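# Place the block onto the bench scale's pan

## Task

Set the block down so that it rests on the weighing pan of the bench scale.

## Robot and tools

Robot: two UR-type arms, left_arm and right_arm, each ending in a 16-motor four-finger hand (right_arm has a right hand; left_arm a mirrored left hand). Base placements in the scene frame: left_arm at (-0.020, +0.431, 0) m, right_arm at (+0.036, -0.511, 0) m, both turned only slightly about z. A two-camera stand is fixed behind the arms, and loose objects may occasionally get nudged by the scene.

Frames. Scene frame: origin at table-top height halfway between the nominal bases, +z up, +x out across the table, left_arm on the +y side. Fixed cameras and the table use this frame. Each arm reports its hand point's position (m), quat_wxyz and velocities in its own base frame. Motion offsets are expressed in the axes of that arm's current Hand target. Hand point axes (right hand): +z runs along straightened fingers toward the tips, +x goes across the palm away from the thumb, +y points out of the palm face (palm surface at y = -0.062). On the left hand +x points toward the thumb instead. A rigid mast behind the palm side of the wrist can strike objects.

The 48-number row (all values in [-1, 1], both arms always included): left_arm dx, dy, dz, rx, ry, rz; then 16 left hand motor goals; left current_limit; left speed; then the same 24 numbers for right_arm. Motor order per hand: index_mcp, index_abd, index_pip, index_dip, thumb_cmc, thumb_axl, thumb_mcp, thumb_ipl, middle_mcp, middle_abd, middle_pip, middle_dip, ring_mcp, ring_abd, ring_pip, ring_dip. The same order applies to hand_goal, hand_measured, hand_current_ma and hand_state.

Pose numbers are offsets, not poses: relative to the Hand target at the beginning of the action or move, scaled so 1.0 equals 0.6 m of translation or 180 degrees of rotation; rx, ry, rz form a single rotation vector. All six zero re-requests the current Hand target. Repeating a nonzero offset in a later call moves further. Commanded orientation is clipped to 32 degrees from the measured one each step.

Hand numbers are absolute goals, each mapped linearly between that hinge's stops; 0 is a real goal, not 'unchanged'. To leave a hand alone, resend its hand_goal, hand_current_limit and hand_speed. Roughly: mcp/pip/dip toward +1 curl the finger toward the palm (straight near -0.75, -0.58, -0.70); _abd swings sideways, straight at 0; thumb_cmc toward +1 brings the thumb in front of the palm (flat beside it at -0.71); thumb_axl rolls the thumb (straight -0.68); thumb_mcp and thumb_ipl bend it (straight -0.23, -0.17). current_limit maps -1..+1 to 0..550 mA (minimum 11 mA); speed gives (speed+1)/2 of 8.5 rad/s. Initial values: +0.4 and -0.6. A finger grips only while its goal lies past the object's surface.

Tools.
execute_actions(actions, cameras): actions is a list of actions; each action is up to 15 rows, one per 1/30 s step, and a short action repeats its final row to fill 15 steps. Every row counts from the action's starting Hand target. An empty list returns images; cameras picks views by name or ["all"].
move(target, speed, blend, stop_force, zero, blocking, cameras): drives hand points in straight lines toward one row or a list of up to 15 rows, all offsets from the same starting Hand targets. speed 0.002 to 3.6 m/s (default 0.25; rotation up to twice that in rad/s); blend in m rounds corners in a list; stop_force 3 to 120 N ends an arm's path when its wrist sensor feels that much push against the motion (unreliable while the hand rotates; omit it when backing off a contact); zero (default true) re-zeroes the sensor first; blocking=false returns after about 0.5 s (not allowed with stop_force). Paths do not avoid obstacles and last 0.5 to 10 s. The result adds a 'move:' line giving the ending (done, off_target, moving, held, fault) and limits such as paced or held.
wait(seconds 0 to 10): let time pass holding commands. stop(): brake a running move. zoom_image(camera, region [x0, y0, x1, y1], at most 504 px each way) on the newest image of cam_head_left, cam_head_right, cam_high, cam_low, cam_left_wrist or cam_right_wrist (all 896x504). zero_wrist_force(arm). read_manual(section) gives only licence texts. finished_scene(scene=1) ends the scene irreversibly.

Result lines: hand pose and Hand target (your last clipped command; the hand often rests a little short and the next command asks again), Joint positions, velocities (omitted when 'within noise'), joint torques (include arm weight, noisy), Wrist force and Wrist torque in the hand's axes plus the peak since the last reading, hand_goal, hand_measured, hand_current_ma, hand_state (moving, goal, blocked, overload), motor temperatures, and warnings such as MOTOR HOT or HAND FAULT. After a HAND FAULT line, further motion calls in the same reply are skipped.

Avoid: outside forces near 150 N or joint torques at their limits (shoulder about 105, elbow 89.1, wrists about 15 to 16 N m), which freeze an arm for 10 s; stiff arms fault when commanded even slightly into a firm surface; any arm-to-arm contact, including one hand gripping the other; motors held at 495 mA or more for 5 s (they shut off); motors reaching 85 °C (arm brakes for 30 to 60 s); moving near an arm's own base; dropping the block, releasing it while it moves, or letting anything leave the table. Finish only when the block rests on the pan without the robot holding it.

Each tool is called after ">>>" in YAML: its name, and indented under it one key for each argument.

## Session

>>> execute_actions:
  actions: []

Scene clock: 0.00 s.
left_arm: end_effector_position=(+0.5587, +0.1793, +0.2921) hand_goal=(-0.754, +0.000, -0.576, -0.696, -0.714, -0.678, -0.226, -0.168, -0.754, +0.000, -0.576, -0.696, -0.754, +0.000, -0.576, -0.696) hand_measured=(-0.754, +0.000, -0.576, -0.696, -0.714, -0.678, -0.226, -0.168, -0.754, +0.000, -0.576, -0.696, -0.754, +0.000, -0.576, -0.696) hand_current_ma=(+0, +0, +0, +0, +0, +0, +0, +0, +0, +0, +0, +0, +0, +0, +0, +0) hand_state=(goal, goal, goal, goal, goal, goal, goal, goal, goal, goal, goal, goal, goal, goal, goal, goal) hand_current_limit=0.40 hand_speed=-0.60 end_effector_quat_wxyz=(-0.158, +0.826, +0.531, -0.102) | right_arm: end_effector_position=(+0.2830, -0.1041, +0.1534) hand_goal=(-0.754, +0.000, -0.576, -0.696, -0.714, -0.678, -0.226, -0.168, -0.754, +0.000, -0.576, -0.696, -0.754, +0.000, -0.576, -0.696) hand_measured=(-0.754, +0.000, -0.576, -0.696, -0.714, -0.678, -0.226, -0.168, -0.754, +0.000, -0.576, -0.696, -0.754, +0.000, -0.576, -0.696) hand_current_ma=(+0, +0, +0, +0, +0, +0, +0, +0, +0, +0, +0, +0, +0, +0, +0, +0) hand_state=(goal, goal, goal, goal, goal, goal, goal, goal, goal, goal, goal, goal, goal, goal, goal, goal) hand_current_limit=0.40 hand_speed=-0.60 end_effector_quat_wxyz=(-0.464, +0.687, +0.553, -0.080)
Joint positions: left_arm=[3.649 -1.741 -1.456 -1.747 1.873 0.9] | right_arm=[-0.831 -1.581 1.981 -0.992 -1.662 -0.568]
Joint velocities: within noise
Joint torques (N m): no reading
Motor temperatures (°C): left_arm=[31 30 29 37 38 43] | right_arm=[35 37 29 34 36 46]
Wrist force (N): no reading
Wrist torque (N m): no reading
Wrist force, peak (N): no reading
Hand target: left_arm +0.5587, +0.1793, +0.2921; -0.158, +0.826, +0.531, -0.102 | right_arm +0.2830, -0.1041, +0.1534; -0.464, +0.687, +0.553, -0.080

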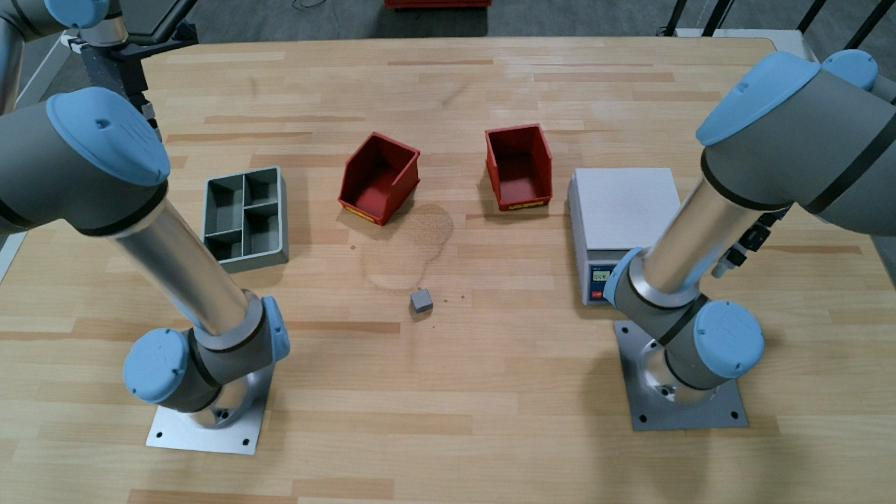

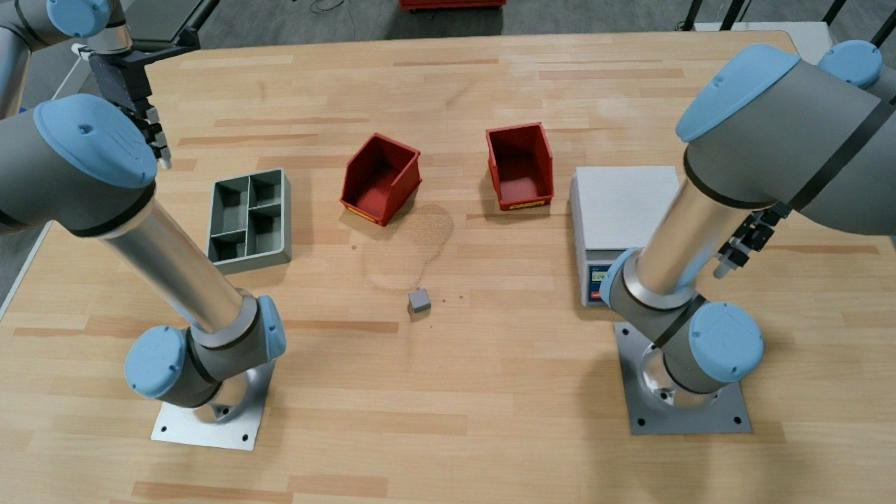

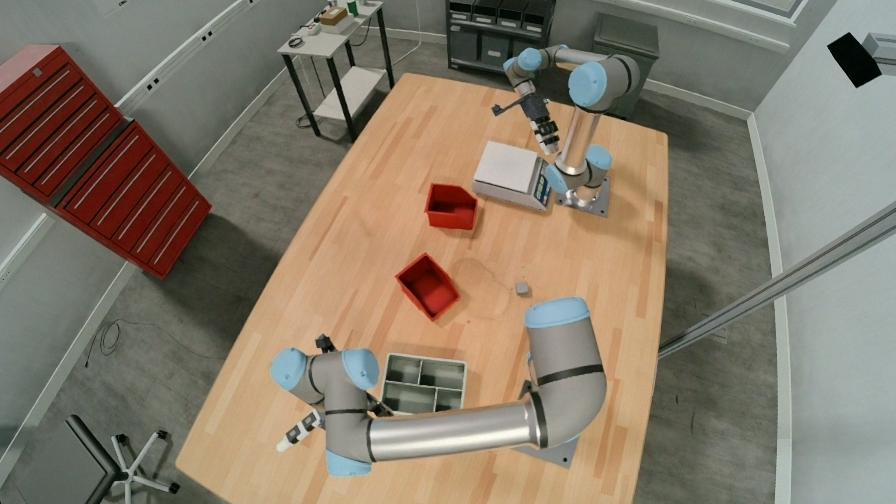

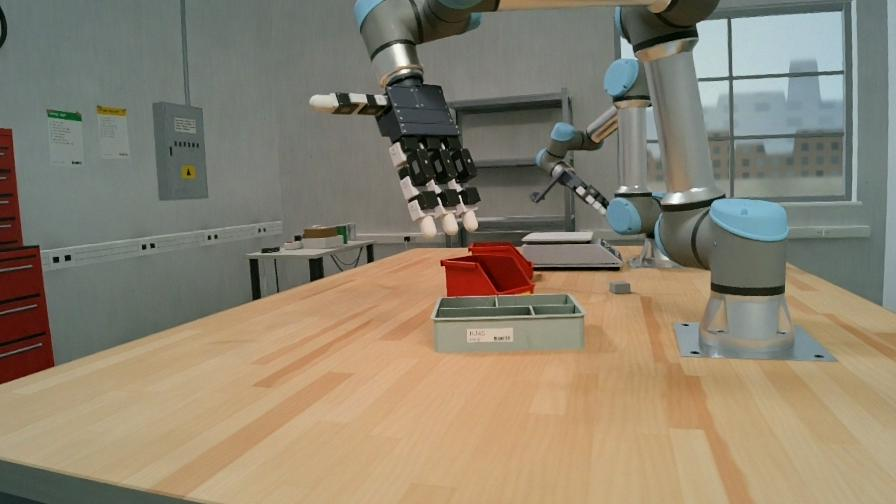

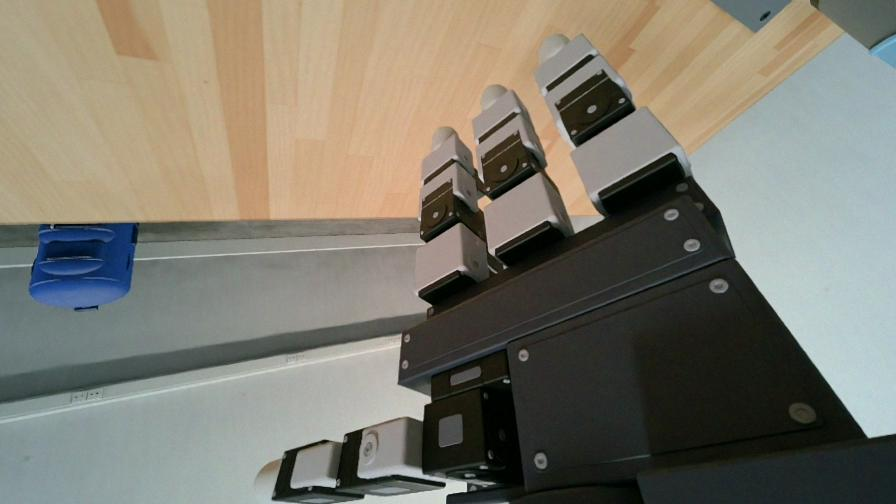

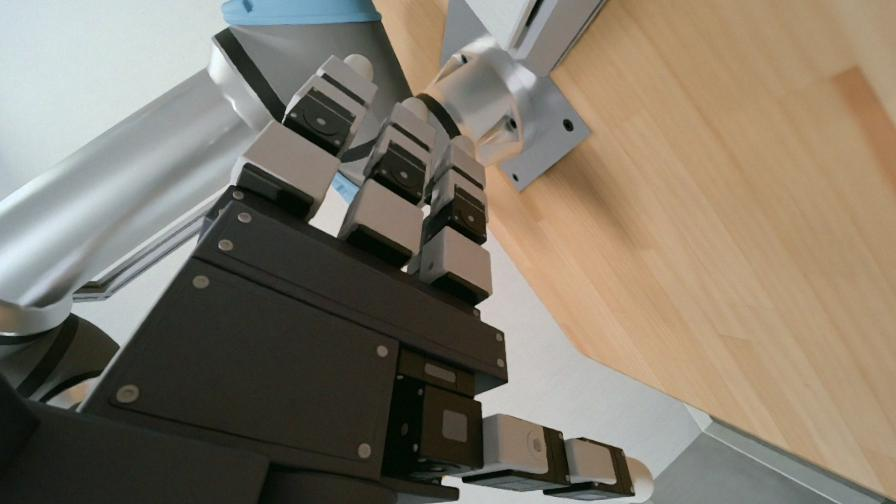

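>>> zoom_image:
  camera: "cam_head_left"
  region: [360, 240, 480, 340]

>>> zoom_image:
  camera: "cam_head_left"
  region: [540, 140, 720, 320]

>>> zoom_image:
  camera: "cam_low"
  region: [500, 210, 680, 310]

>>> zoom_image:
  camera: "cam_high"
  region: [460, 120, 640, 320]

>>> zoom_image:
  camera: "cam_head_right"
  region: [360, 240, 480, 340]

Scaled by 4.200 from the camera's 896x504 image, which has a finer 1280x720 frame.

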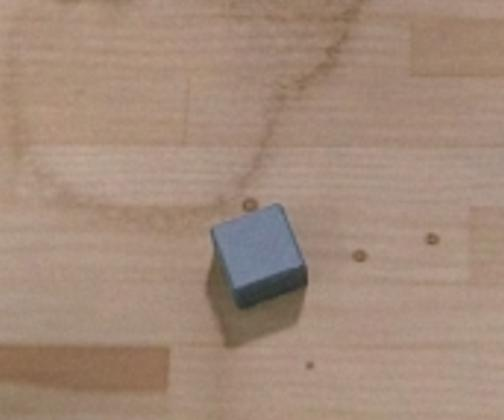

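Scaled by 2.800 from the camera's 896x504 image, which has a finer 1280x720 frame.

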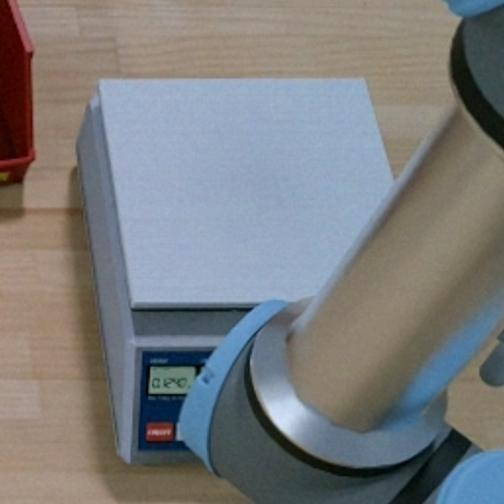

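Scaled by 2.800 from the camera's 896x504 image, which has a finer 1280x720 frame.

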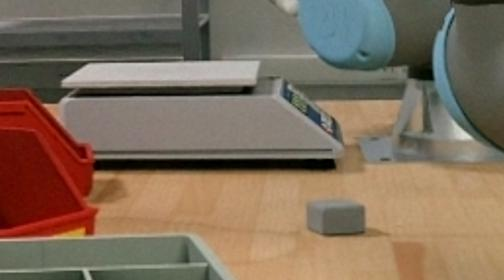

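Scaled by 2.520 from the camera's 896x504 image, which has a finer 1280x720 frame.

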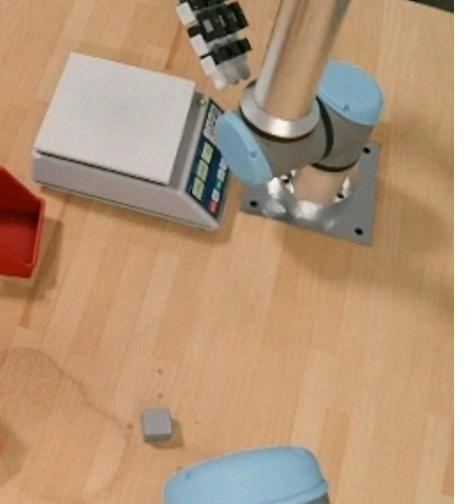

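Scaled by 4.200 from the camera's 896x504 image, which has a finer 1280x720 frame.

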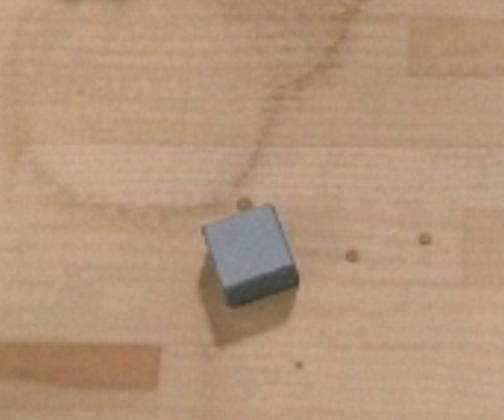

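>>> move:
  target:
    - [0,0,0,0,0,0,-0.754,0,-0.576,-0.696,-0.714,-0.678,-0.226,-0.168,-0.754,0,-0.576,-0.696,-0.754,0,-0.576,-0.696,0.4,-0.6,0.1333,-0.195,-0.1877,0,0,0,-0.616,0.14,0.51,-0.696,0.666,-0.678,-0.056,-0.168,-0.616,-0.14,0.51,-0.696,-0.754,0,-0.576,-0.696,0.4,-0.6]
    - [0,0,0,0,0,0,-0.754,0,-0.576,-0.696,-0.714,-0.678,-0.226,-0.168,-0.754,0,-0.576,-0.696,-0.754,0,-0.576,-0.696,0.4,-0.6,0.4232,-0.1458,-0.1223,0.0669,-0.2264,-0.0993,-0.616,0.14,0.51,-0.696,0.666,-0.678,-0.056,-0.168,-0.616,-0.14,0.51,-0.696,-0.754,0,-0.576,-0.696,0.4,-0.6]
    - [0,0,0,0,0,0,-0.754,0,-0.576,-0.696,-0.714,-0.678,-0.226,-0.168,-0.754,0,-0.576,-0.696,-0.754,0,-0.576,-0.696,0.4,-0.6,0.7293,-0.1567,0.1142,0.1359,-0.4598,-0.2017,-0.616,0.14,0.51,-0.696,0.666,-0.678,-0.056,-0.168,-0.616,-0.14,0.51,-0.696,-0.754,0,-0.576,-0.696,0.4,-0.6]
    - [0,0,0,0,0,0,-0.754,0,-0.576,-0.696,-0.714,-0.678,-0.226,-0.168,-0.754,0,-0.576,-0.696,-0.754,0,-0.576,-0.696,0.4,-0.6,0.7887,-0.1435,0.6198,0.2028,-0.6862,-0.3010,-0.616,0.14,0.51,-0.696,0.666,-0.678,-0.056,-0.168,-0.616,-0.14,0.51,-0.696,-0.754,0,-0.576,-0.696,0.4,-0.6]
  blend: 0.06
  speed: 0.35
  cameras: ["all"]

Scene clock: 10.83 s.
left_arm: end_effector_position=(+0.5587, +0.1793, +0.2921) hand_goal=(-0.754, +0.000, -0.576, -0.696, -0.714, -0.678, -0.226, -0.168, -0.754, +0.000, -0.576, -0.696, -0.754, +0.000, -0.576, -0.696) hand_measured=(-0.752, +0.000, -0.576, -0.696, -0.714, -0.678, -0.224, -0.168, -0.752, +0.000, -0.576, -0.696, -0.752, +0.000, -0.576, -0.696) hand_current_ma=(+6, +0, -2, +0, +2, +2, +6, +1, +6, +0, -2, +0, +6, +0, -2, +0) hand_state=(goal, goal, goal, goal, goal, goal, goal, goal, goal, goal, goal, goal, goal, goal, goal, goal) hand_current_limit=0.40 hand_speed=-0.60 end_effector_quat_wxyz=(-0.158, +0.826, +0.531, -0.102) | right_arm: end_effector_position=(+0.1697, +0.4913, +0.2001) hand_goal=(-0.616, +0.140, +0.510, -0.696, +0.666, -0.678, -0.056, -0.168, -0.616, -0.140, +0.510, -0.696, -0.754, +0.000, -0.576, -0.696) hand_measured=(-0.610, +0.138, +0.506, -0.696, +0.664, -0.678, -0.056, -0.168, -0.610, -0.138, +0.506, -0.696, -0.746, +0.000, -0.576, -0.696) hand_current_ma=(+21, -9, -11, +0, -5, +3, +0, +1, +20, +7, -11, +0, +36, +0, +0, +0) hand_state=(goal, goal, goal, goal, goal, goal, goal, goal, goal, goal, goal, goal, goal, goal, goal, goal) hand_current_limit=0.40 hand_speed=-0.60 end_effector_quat_wxyz=(+0.101, -0.145, +0.806, -0.564)
Joint positions: left_arm=[3.649 -1.741 -1.456 -1.747 1.873 0.9] | right_arm=[1.242 -1.019 1.212 -0.633 -2.207 -0.272]
Joint torques (N m): left_arm=[-1.91 31.38 19.59 2.14 0.3 -0.52] | right_arm=[12.85 -18.7 -34.52 1.94 -3.43 1.57]
Wrist force (N): left_arm=[0.6 0.2 -0.4] | right_arm=[-0.3 -1.3 1.0]
Wrist torque (N m): left_arm=[0.05 -0.09 0.06] | right_arm=[-0.20 -0.08 -0.14]
Wrist force, peak (N): left_arm=[0.9 0.2 -0.2] | right_arm=[2.7 0.2 -1.1]
Hand target: left_arm +0.5587, +0.1793, +0.2921; -0.158, +0.826, +0.531, -0.102 | right_arm +0.1697, +0.4914, +0.2001; +0.101, -0.145, +0.806, -0.565
Off the commanded pose: left_arm 0.000 m, 0 deg | right_arm 0.000 m, 0 deg.
move: done
camera_calibration:
cam_right_wrist: T_world_to_cam=[[0.674932, 0.425419, -0.602897, -0.165879], [0.260069, 0.627485, 0.733912, -0.546198], [0.690529, -0.652136, 0.312872, 0.267369], [0, 0, 0, 1]] pos_world=[0.0693808, 0.587661, 0.217201]

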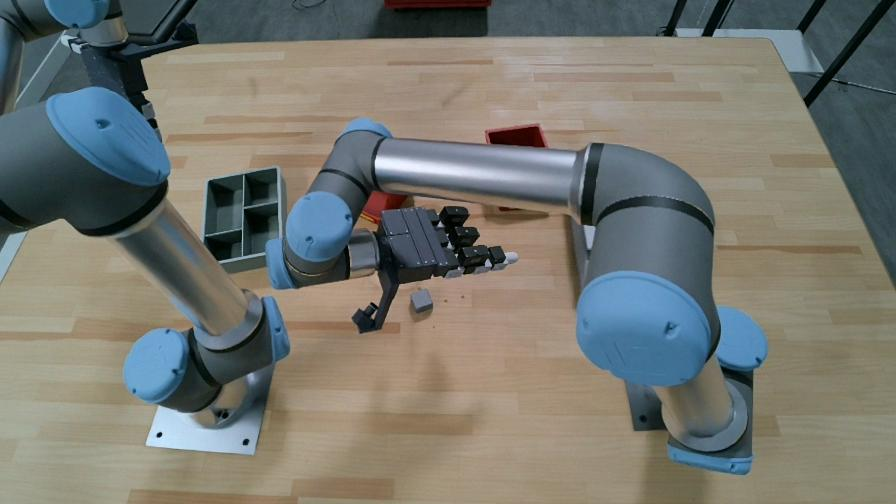

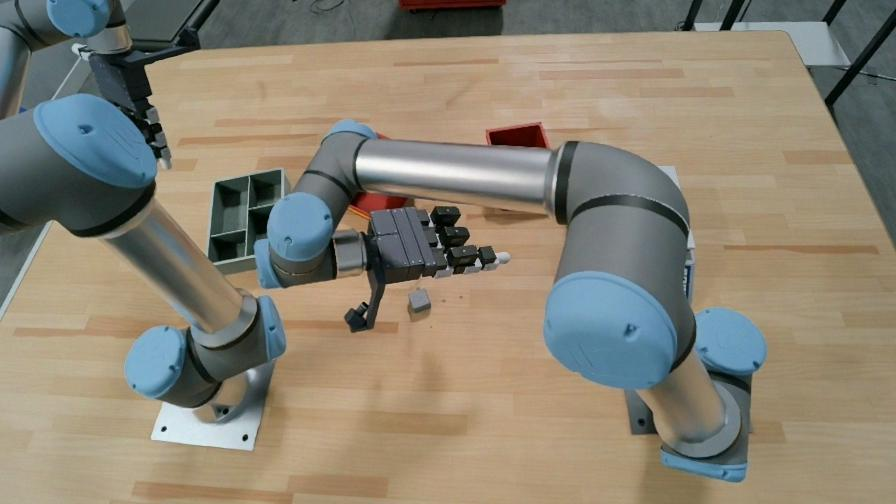

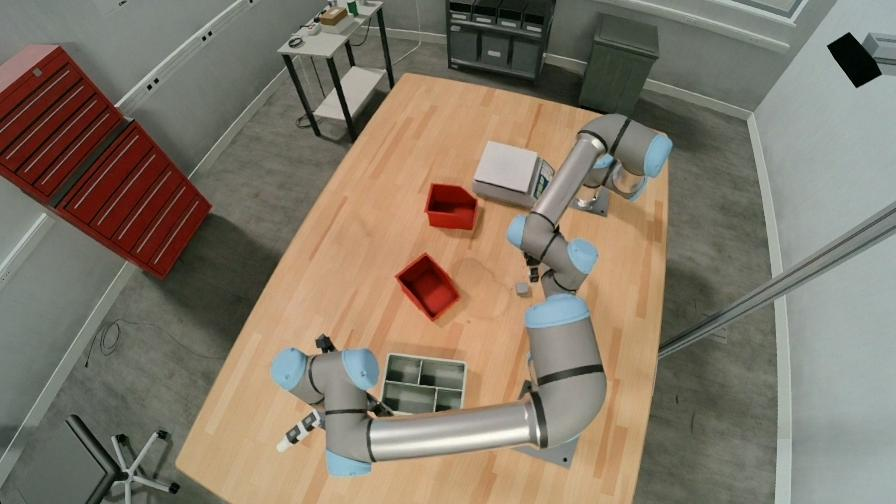

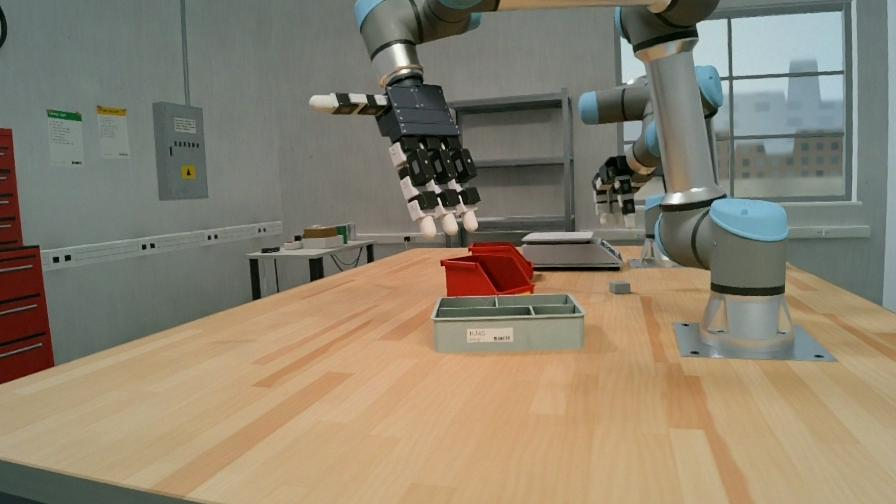

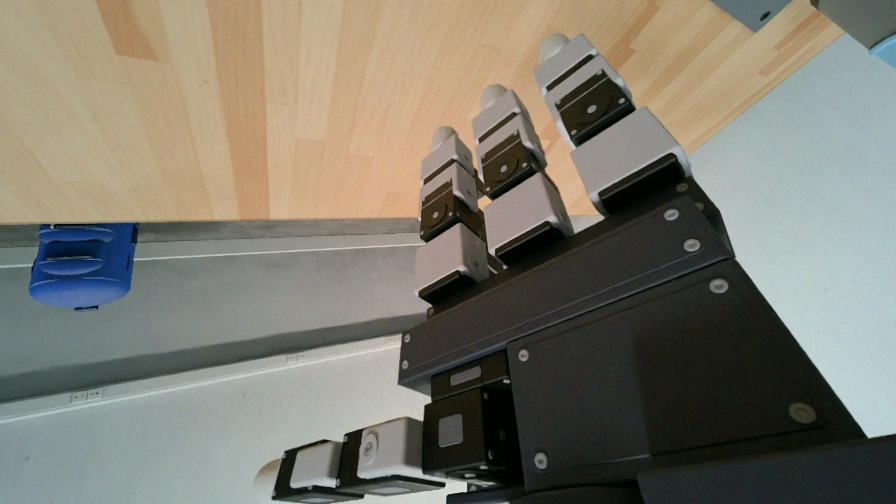

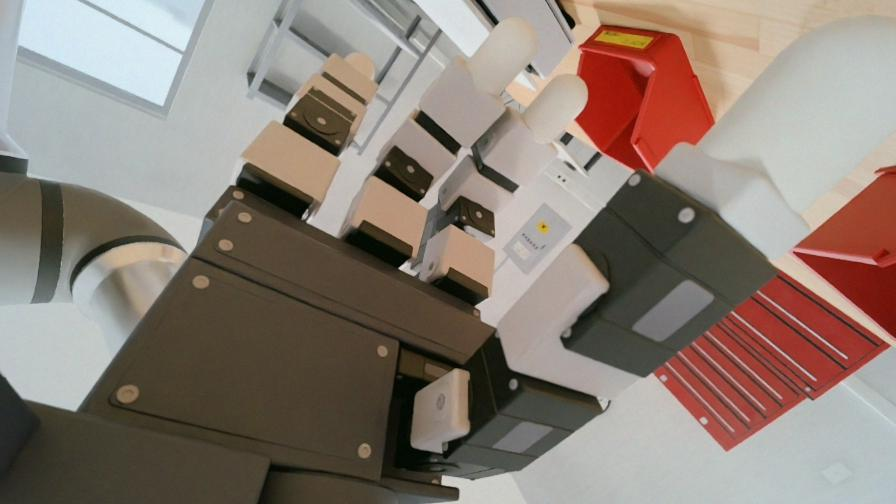

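>>> move:
  target: [0,0,0,0,0,0,-0.754,0,-0.576,-0.696,-0.714,-0.678,-0.226,-0.168,-0.754,0,-0.576,-0.696,-0.754,0,-0.576,-0.696,0.4,-0.6,0,0.1645,0.0599,0,0,0,-0.616,0.14,0.51,-0.696,0.666,-0.678,-0.056,-0.168,-0.616,-0.14,0.51,-0.696,-0.754,0,-0.576,-0.696,0.4,-0.6]
  cameras: ["all"]

>>> zoom_image:
  camera: "cam_head_left"
  region: [340, 180, 560, 360]

>>> zoom_image:
  camera: "cam_head_right"
  region: [340, 180, 560, 360]

>>> zoom_image:
  camera: "cam_low"
  region: [540, 180, 700, 310]

>>> zoom_image:
  camera: "cam_high"
  region: [460, 200, 620, 340]

Scene clock: 12.33 s.
left_arm: end_effector_position=(+0.5587, +0.1793, +0.2921) hand_goal=(-0.754, +0.000, -0.576, -0.696, -0.714, -0.678, -0.226, -0.168, -0.754, +0.000, -0.576, -0.696, -0.754, +0.000, -0.576, -0.696) hand_measured=(-0.752, +0.000, -0.576, -0.696, -0.714, -0.678, -0.224, -0.168, -0.752, +0.000, -0.576, -0.696, -0.752, +0.000, -0.576, -0.696) hand_current_ma=(+6, +0, -2, +0, +2, +2, +6, +1, +6, +0, -2, +0, +6, +0, -2, +0) hand_state=(goal, goal, goal, goal, goal, goal, goal, goal, goal, goal, goal, goal, goal, goal, goal, goal) hand_current_limit=0.40 hand_speed=-0.60 end_effector_quat_wxyz=(-0.158, +0.826, +0.531, -0.102) | right_arm: end_effector_position=(+0.1696, +0.4914, +0.0952) hand_goal=(-0.616, +0.140, +0.510, -0.696, +0.666, -0.678, -0.056, -0.168, -0.616, -0.140, +0.510, -0.696, -0.754, +0.000, -0.576, -0.696) hand_measured=(-0.610, +0.138, +0.506, -0.696, +0.664, -0.678, -0.056, -0.168, -0.610, -0.138, +0.506, -0.696, -0.744, +0.000, -0.576, -0.696) hand_current_ma=(+21, -9, -11, +0, -5, +3, +0, +1, +20, +7, -11, +0, +36, +0, +0, +0) hand_state=(goal, goal, goal, goal, goal, goal, goal, goal, goal, goal, goal, goal, goal, goal, goal, goal) hand_current_limit=0.40 hand_speed=-0.60 end_effector_quat_wxyz=(+0.101, -0.145, +0.806, -0.565)
Joint positions: left_arm=[3.649 -1.741 -1.456 -1.747 1.873 0.9] | right_arm=[1.243 -0.94 1.366 -0.865 -2.207 -0.272]
Joint torques (N m): left_arm=[-1.15 30.45 21.44 2.27 0.3 -0.42] | right_arm=[0.67 -21.83 -5.48 -1.38 -3.39 -1.5]
Wrist force (N): left_arm=[0.3 0.0 -0.2] | right_arm=[-0.2 -0.9 0.8]
Wrist torque (N m): left_arm=[0.01 -0.04 0.03] | right_arm=[-0.13 -0.09 -0.13]
Wrist force, peak (N): left_arm=[0.4 0.6 -0.1] | right_arm=[-0.2 -2.7 0.3]
Hand target: left_arm +0.5587, +0.1793, +0.2921; -0.158, +0.826, +0.531, -0.102 | right_arm +0.1696, +0.4914, +0.0950; +0.101, -0.145, +0.806, -0.565
Off the commanded pose: left_arm 0.000 m, 0 deg | right_arm 0.000 m, 0 deg.
move: done
camera_calibration:
cam_right_wrist: T_world_to_cam=[[0.674862, 0.425623, -0.602832, -0.229238], [0.259791, 0.62758, 0.733929, -0.46915], [0.690702, -0.651911, 0.312957, 0.300136], [0, 0, 0, 1]] pos_world=[0.0692804, 0.58766, 0.112201]

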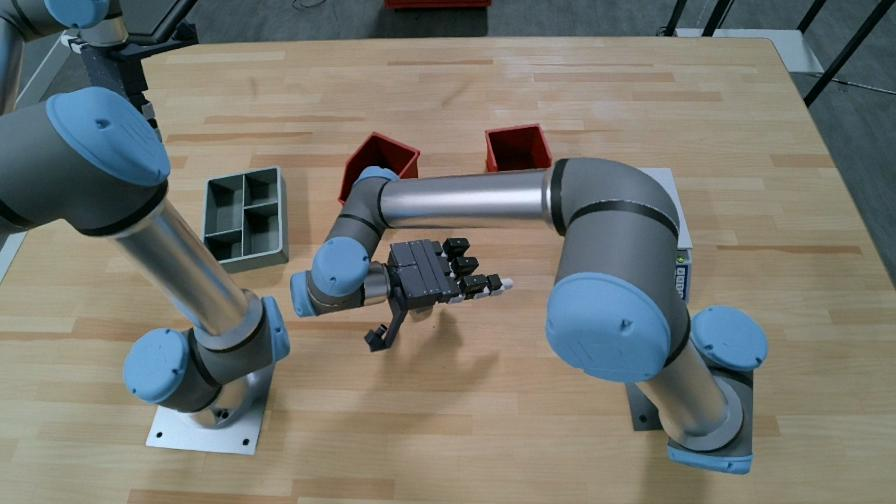

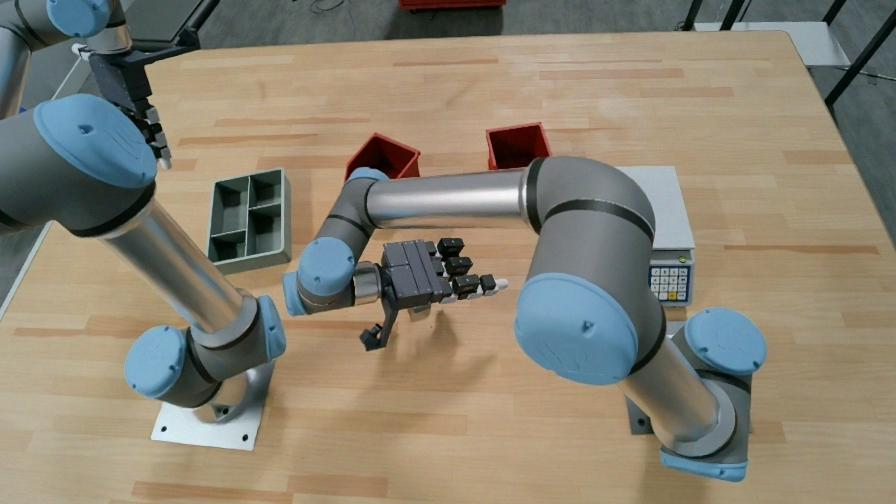

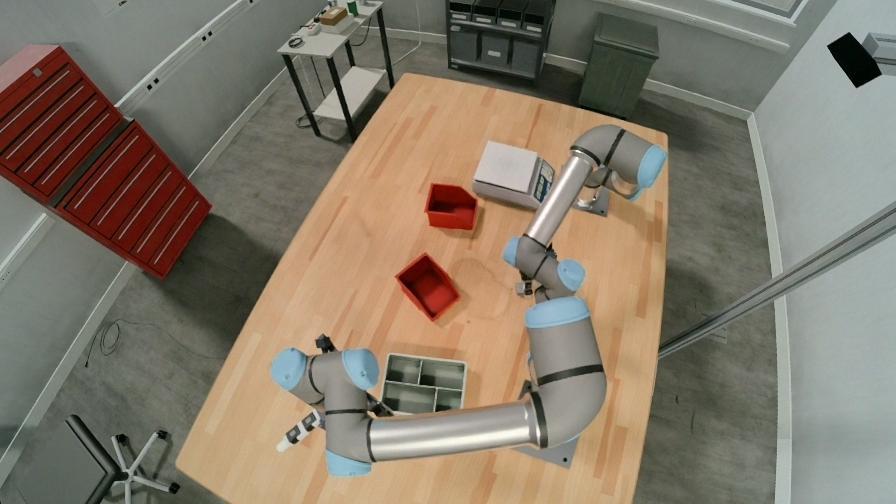

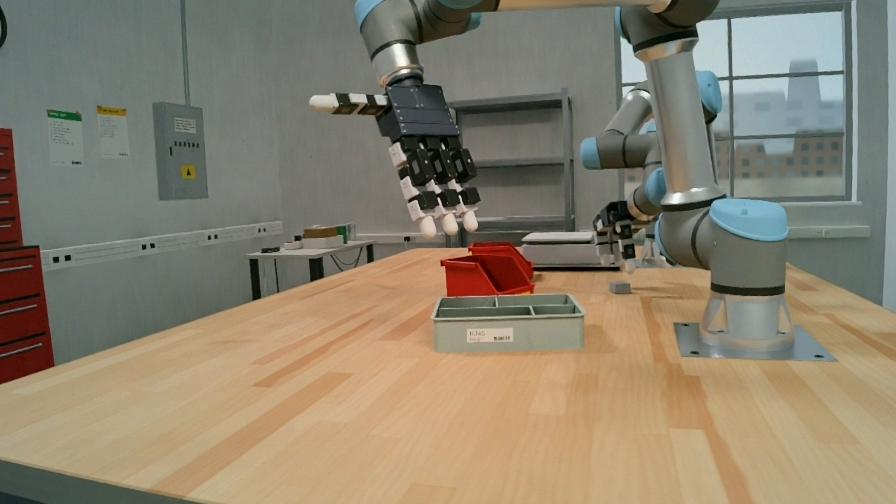

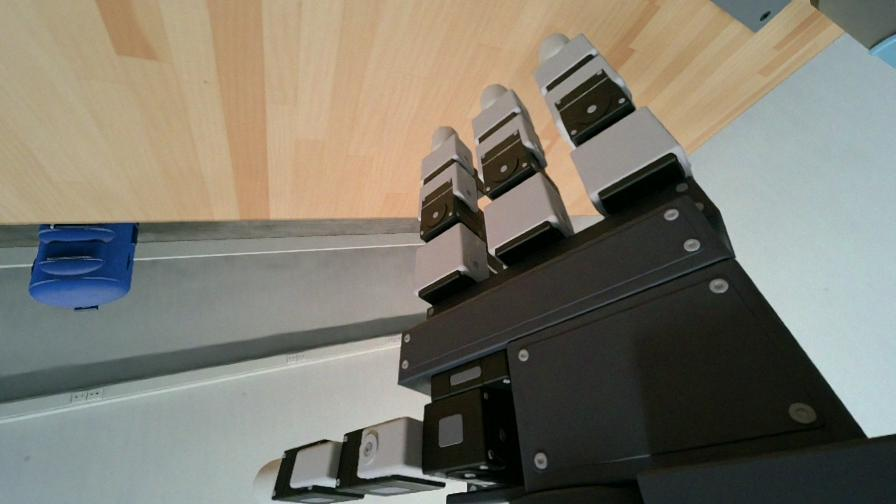

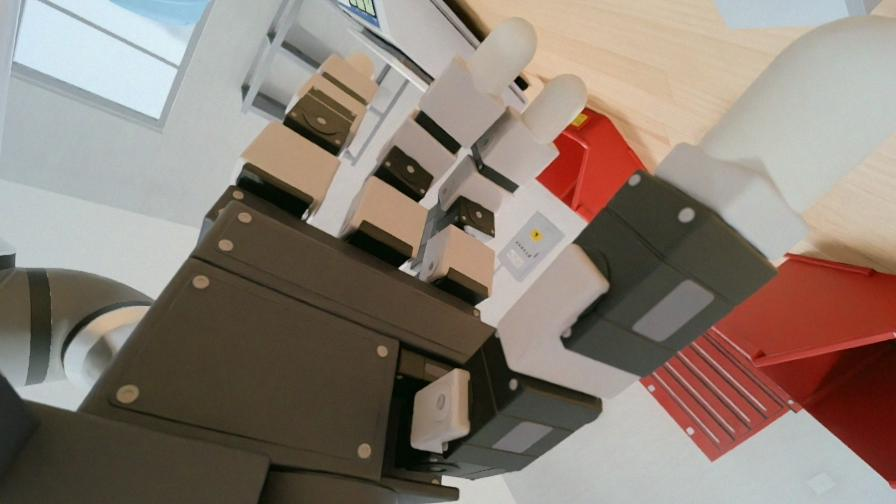

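Scaled by 2.291 from the camera's 896x504 image, which has a finer 1280x720 frame.

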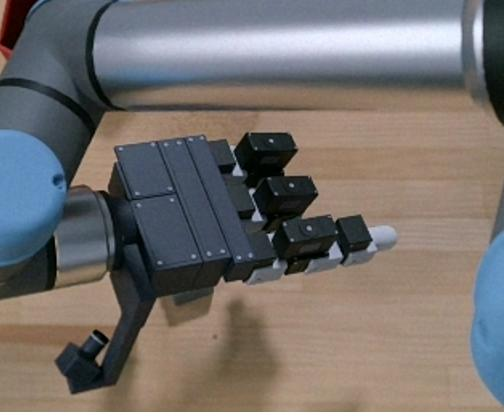

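Scaled by 2.291 from the camera's 896x504 image, which has a finer 1280x720 frame.

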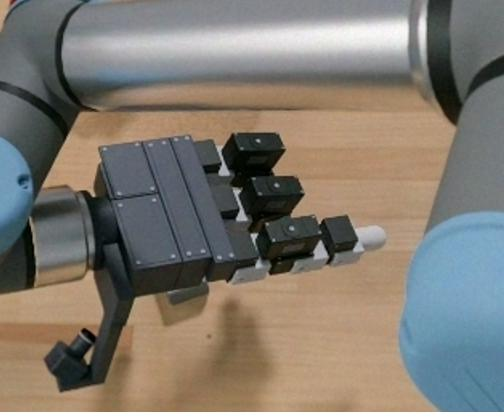

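Scaled by 3.150 from the camera's 896x504 image, which has a finer 1280x720 frame.

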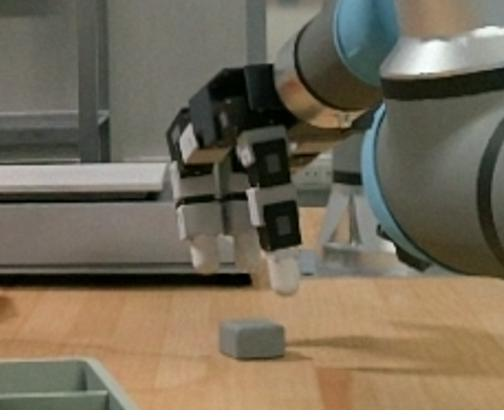

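Scaled by 3.150 from the camera's 896x504 image, which has a finer 1280x720 frame.

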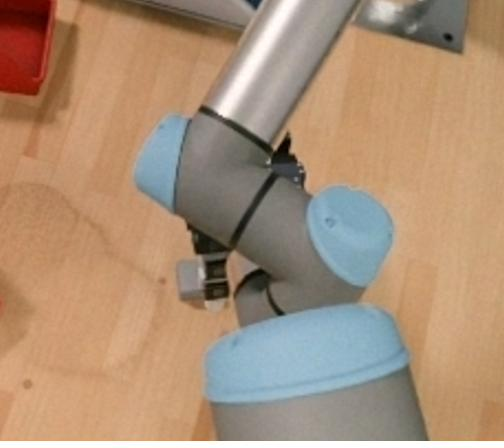

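>>> zoom_image:
  camera: "cam_low"
  region: [585, 200, 665, 300]

>>> zoom_image:
  camera: "cam_head_left"
  region: [380, 220, 480, 330]

>>> zoom_image:
  camera: "cam_high"
  region: [500, 260, 560, 310]

Scaled by 5.040 from the camera's 896x504 image, which has a finer 1280x720 frame.

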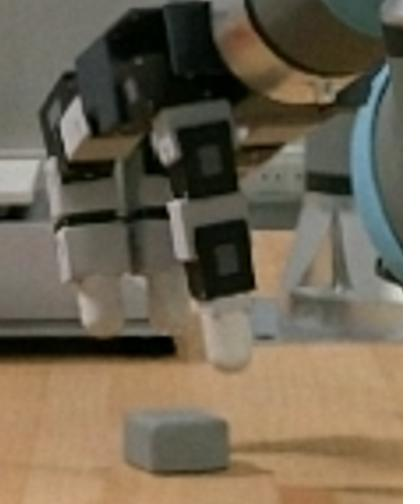

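Scaled by 4.582 from the camera's 896x504 image, which has a finer 1280x720 frame.

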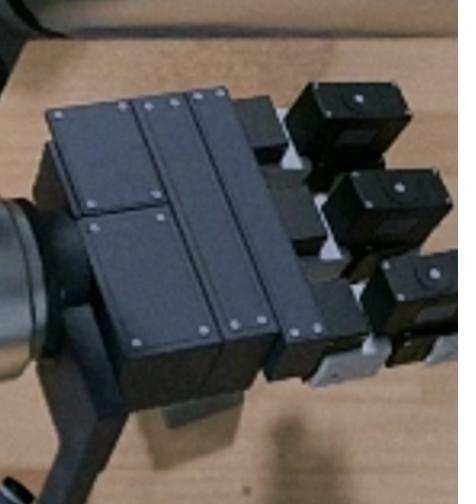

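Scaled by 8.400 from the camera's 896x504 image, which has a finer 1280x720 frame.

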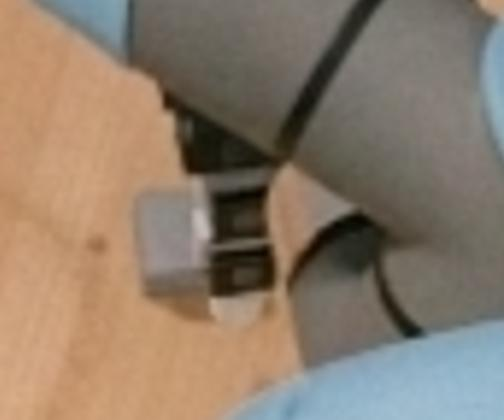

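>>> move:
  target: [0,0,0,0,0,0,-0.754,0,-0.576,-0.696,-0.714,-0.678,-0.226,-0.168,-0.754,0,-0.576,-0.696,-0.754,0,-0.576,-0.696,0.4,-0.6,-0.01,0.046,0.0168,0,0,0,-0.616,0.14,0.51,-0.696,0.666,-0.678,-0.056,-0.168,-0.616,-0.14,0.51,-0.696,-0.754,0,-0.576,-0.696,0.4,-0.6]
  speed: 0.15
  cameras: ["cam_low","cam_head_left","cam_high","cam_head_right","cam_right_wrist"]

>>> zoom_image:
  camera: "cam_low"
  region: [595, 240, 645, 300]

>>> zoom_image:
  camera: "cam_head_left"
  region: [380, 220, 480, 330]

>>> zoom_image:
  camera: "cam_high"
  region: [500, 260, 560, 310]

Scene clock: 14.60 s.
left_arm: end_effector_position=(+0.5587, +0.1793, +0.2921) hand_goal=(-0.754, +0.000, -0.576, -0.696, -0.714, -0.678, -0.226, -0.168, -0.754, +0.000, -0.576, -0.696, -0.754, +0.000, -0.576, -0.696) hand_measured=(-0.752, +0.000, -0.576, -0.696, -0.714, -0.678, -0.224, -0.168, -0.752, +0.000, -0.576, -0.696, -0.752, +0.000, -0.576, -0.696) hand_current_ma=(+6, +0, -2, +0, +2, +2, +6, +1, +6, +0, -2, +0, +6, +0, -2, +0) hand_state=(goal, goal, goal, goal, goal, goal, goal, goal, goal, goal, goal, goal, goal, goal, goal, goal) hand_current_limit=0.40 hand_speed=-0.60 end_effector_quat_wxyz=(-0.158, +0.826, +0.531, -0.102) | right_arm: end_effector_position=(+0.1752, +0.4935, +0.0658) hand_goal=(-0.616, +0.140, +0.510, -0.696, +0.666, -0.678, -0.056, -0.168, -0.616, -0.140, +0.510, -0.696, -0.754, +0.000, -0.576, -0.696) hand_measured=(-0.610, +0.138, +0.506, -0.696, +0.664, -0.678, -0.056, -0.168, -0.610, -0.138, +0.506, -0.696, -0.744, +0.000, -0.576, -0.696) hand_current_ma=(+21, -9, -11, +0, -5, +3, +0, +1, +20, +7, -11, +0, +36, +0, +0, +0) hand_state=(goal, goal, goal, goal, goal, goal, goal, goal, goal, goal, goal, goal, goal, goal, goal, goal) hand_current_limit=0.40 hand_speed=-0.60 end_effector_quat_wxyz=(+0.101, -0.145, +0.806, -0.565)
Joint positions: left_arm=[3.649 -1.741 -1.456 -1.747 1.873 0.9] | right_arm=[1.236 -0.903 1.386 -0.924 -2.213 -0.276]
Joint torques (N m): left_arm=[-0.1 30.04 20.71 2.21 0.24 -0.46] | right_arm=[-11.93 -20.65 -4.72 -1.34 -3.38 -1.31]
Wrist force (N): left_arm=[0.2 0.1 -0.3] | right_arm=[-0.3 -1.0 0.7]
Wrist torque (N m): left_arm=[0.04 -0.04 0.02] | right_arm=[-0.13 -0.06 -0.14]
Wrist force, peak (N): left_arm=[0.7 0.5 -0.3] | right_arm=[-0.2 -1.6 0.7]
Hand target: left_arm +0.5587, +0.1793, +0.2921; -0.158, +0.826, +0.531, -0.102 | right_arm +0.1753, +0.4935, +0.0657; +0.101, -0.145, +0.806, -0.565
Off the commanded pose: left_arm 0.000 m, 0 deg | right_arm 0.000 m, 0 deg.
move: done
camera_calibration:
cam_right_wrist: T_world_to_cam=[[0.674892, 0.425537, -0.602859, -0.251584], [0.259853, 0.627593, 0.733896, -0.450354], [0.69065, -0.651955, 0.31298, 0.306866], [0, 0, 0, 1]] pos_world=[0.0748805, 0.58976, 0.0828005]
Images, in order (width x height): cam_head_left 896x504, cam_head_right 896x504, cam_high 896x504, cam_low 896x504, cam_right_wrist 896x504.

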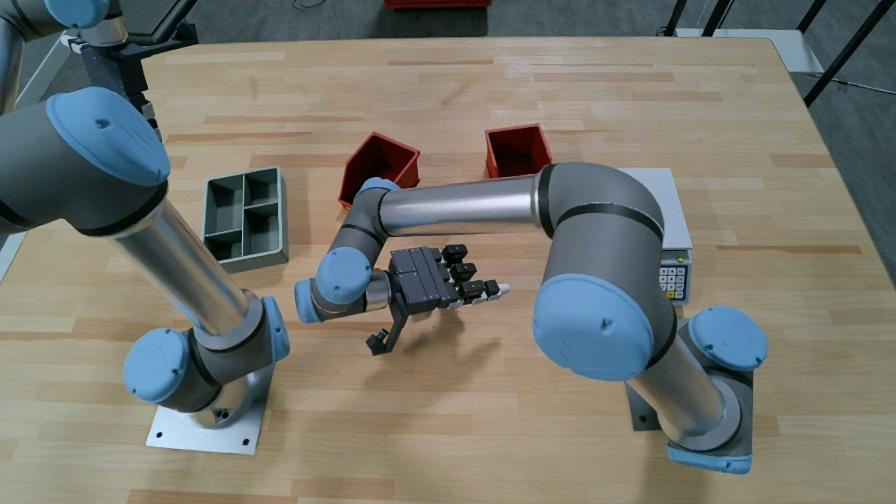

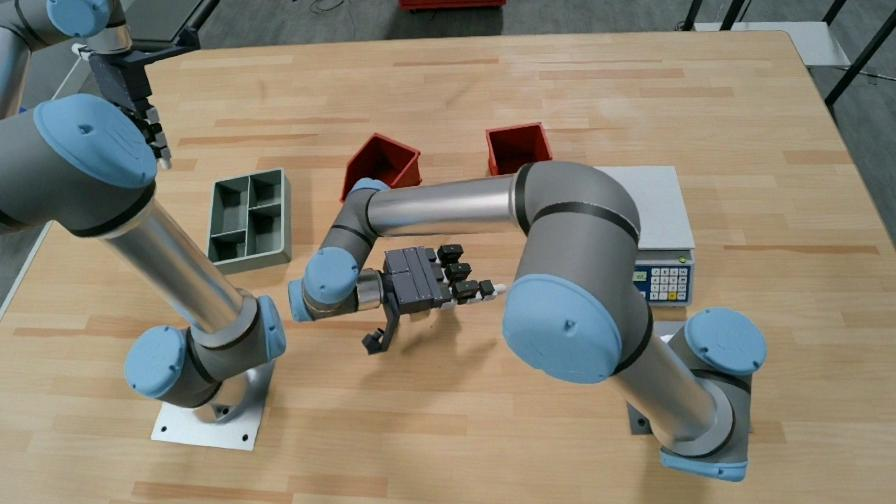

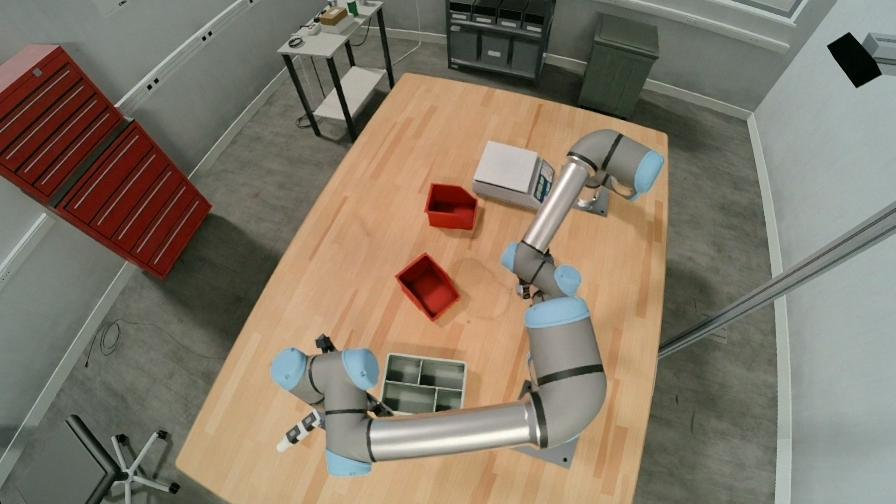

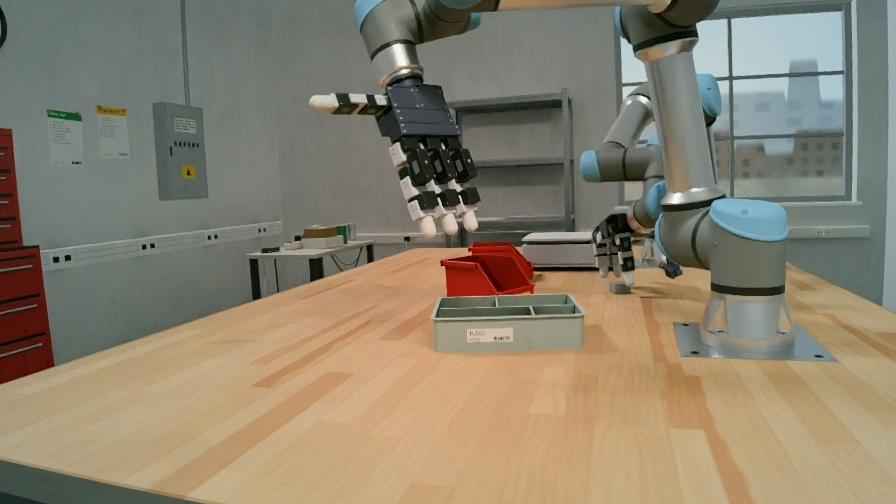

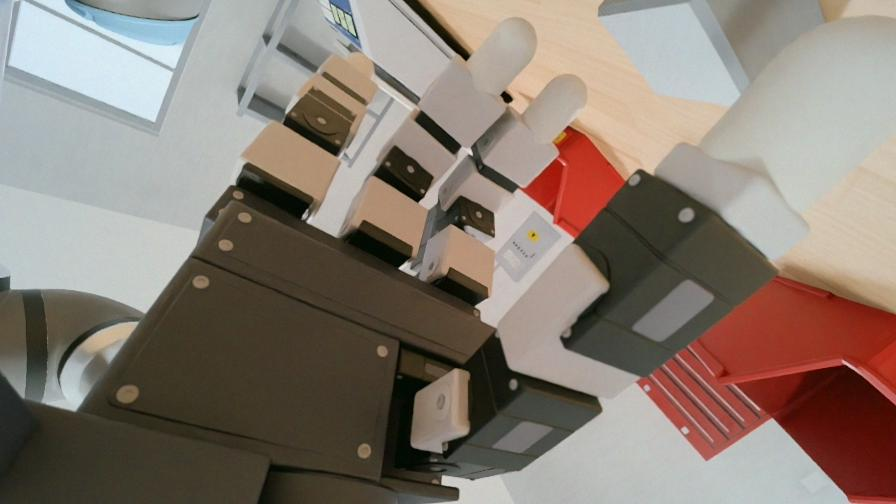

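Scaled by 8.400 from the camera's 896x504 image, which has a finer 1280x720 frame.

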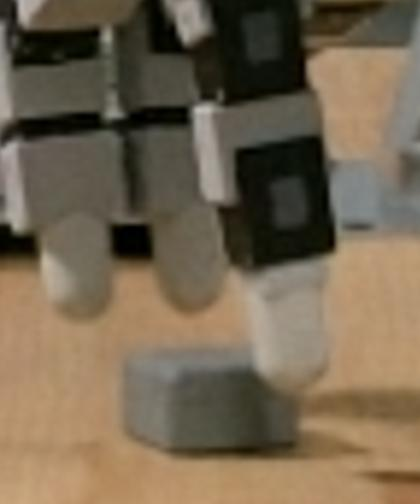

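Scaled by 4.582 from the camera's 896x504 image, which has a finer 1280x720 frame.

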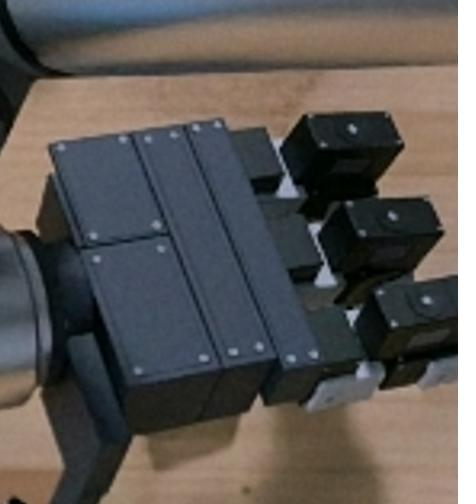

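Scaled by 8.400 from the camera's 896x504 image, which has a finer 1280x720 frame.

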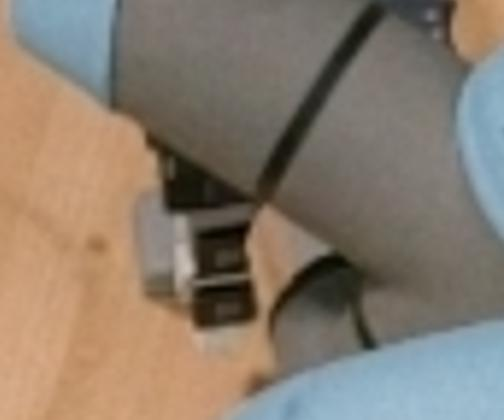

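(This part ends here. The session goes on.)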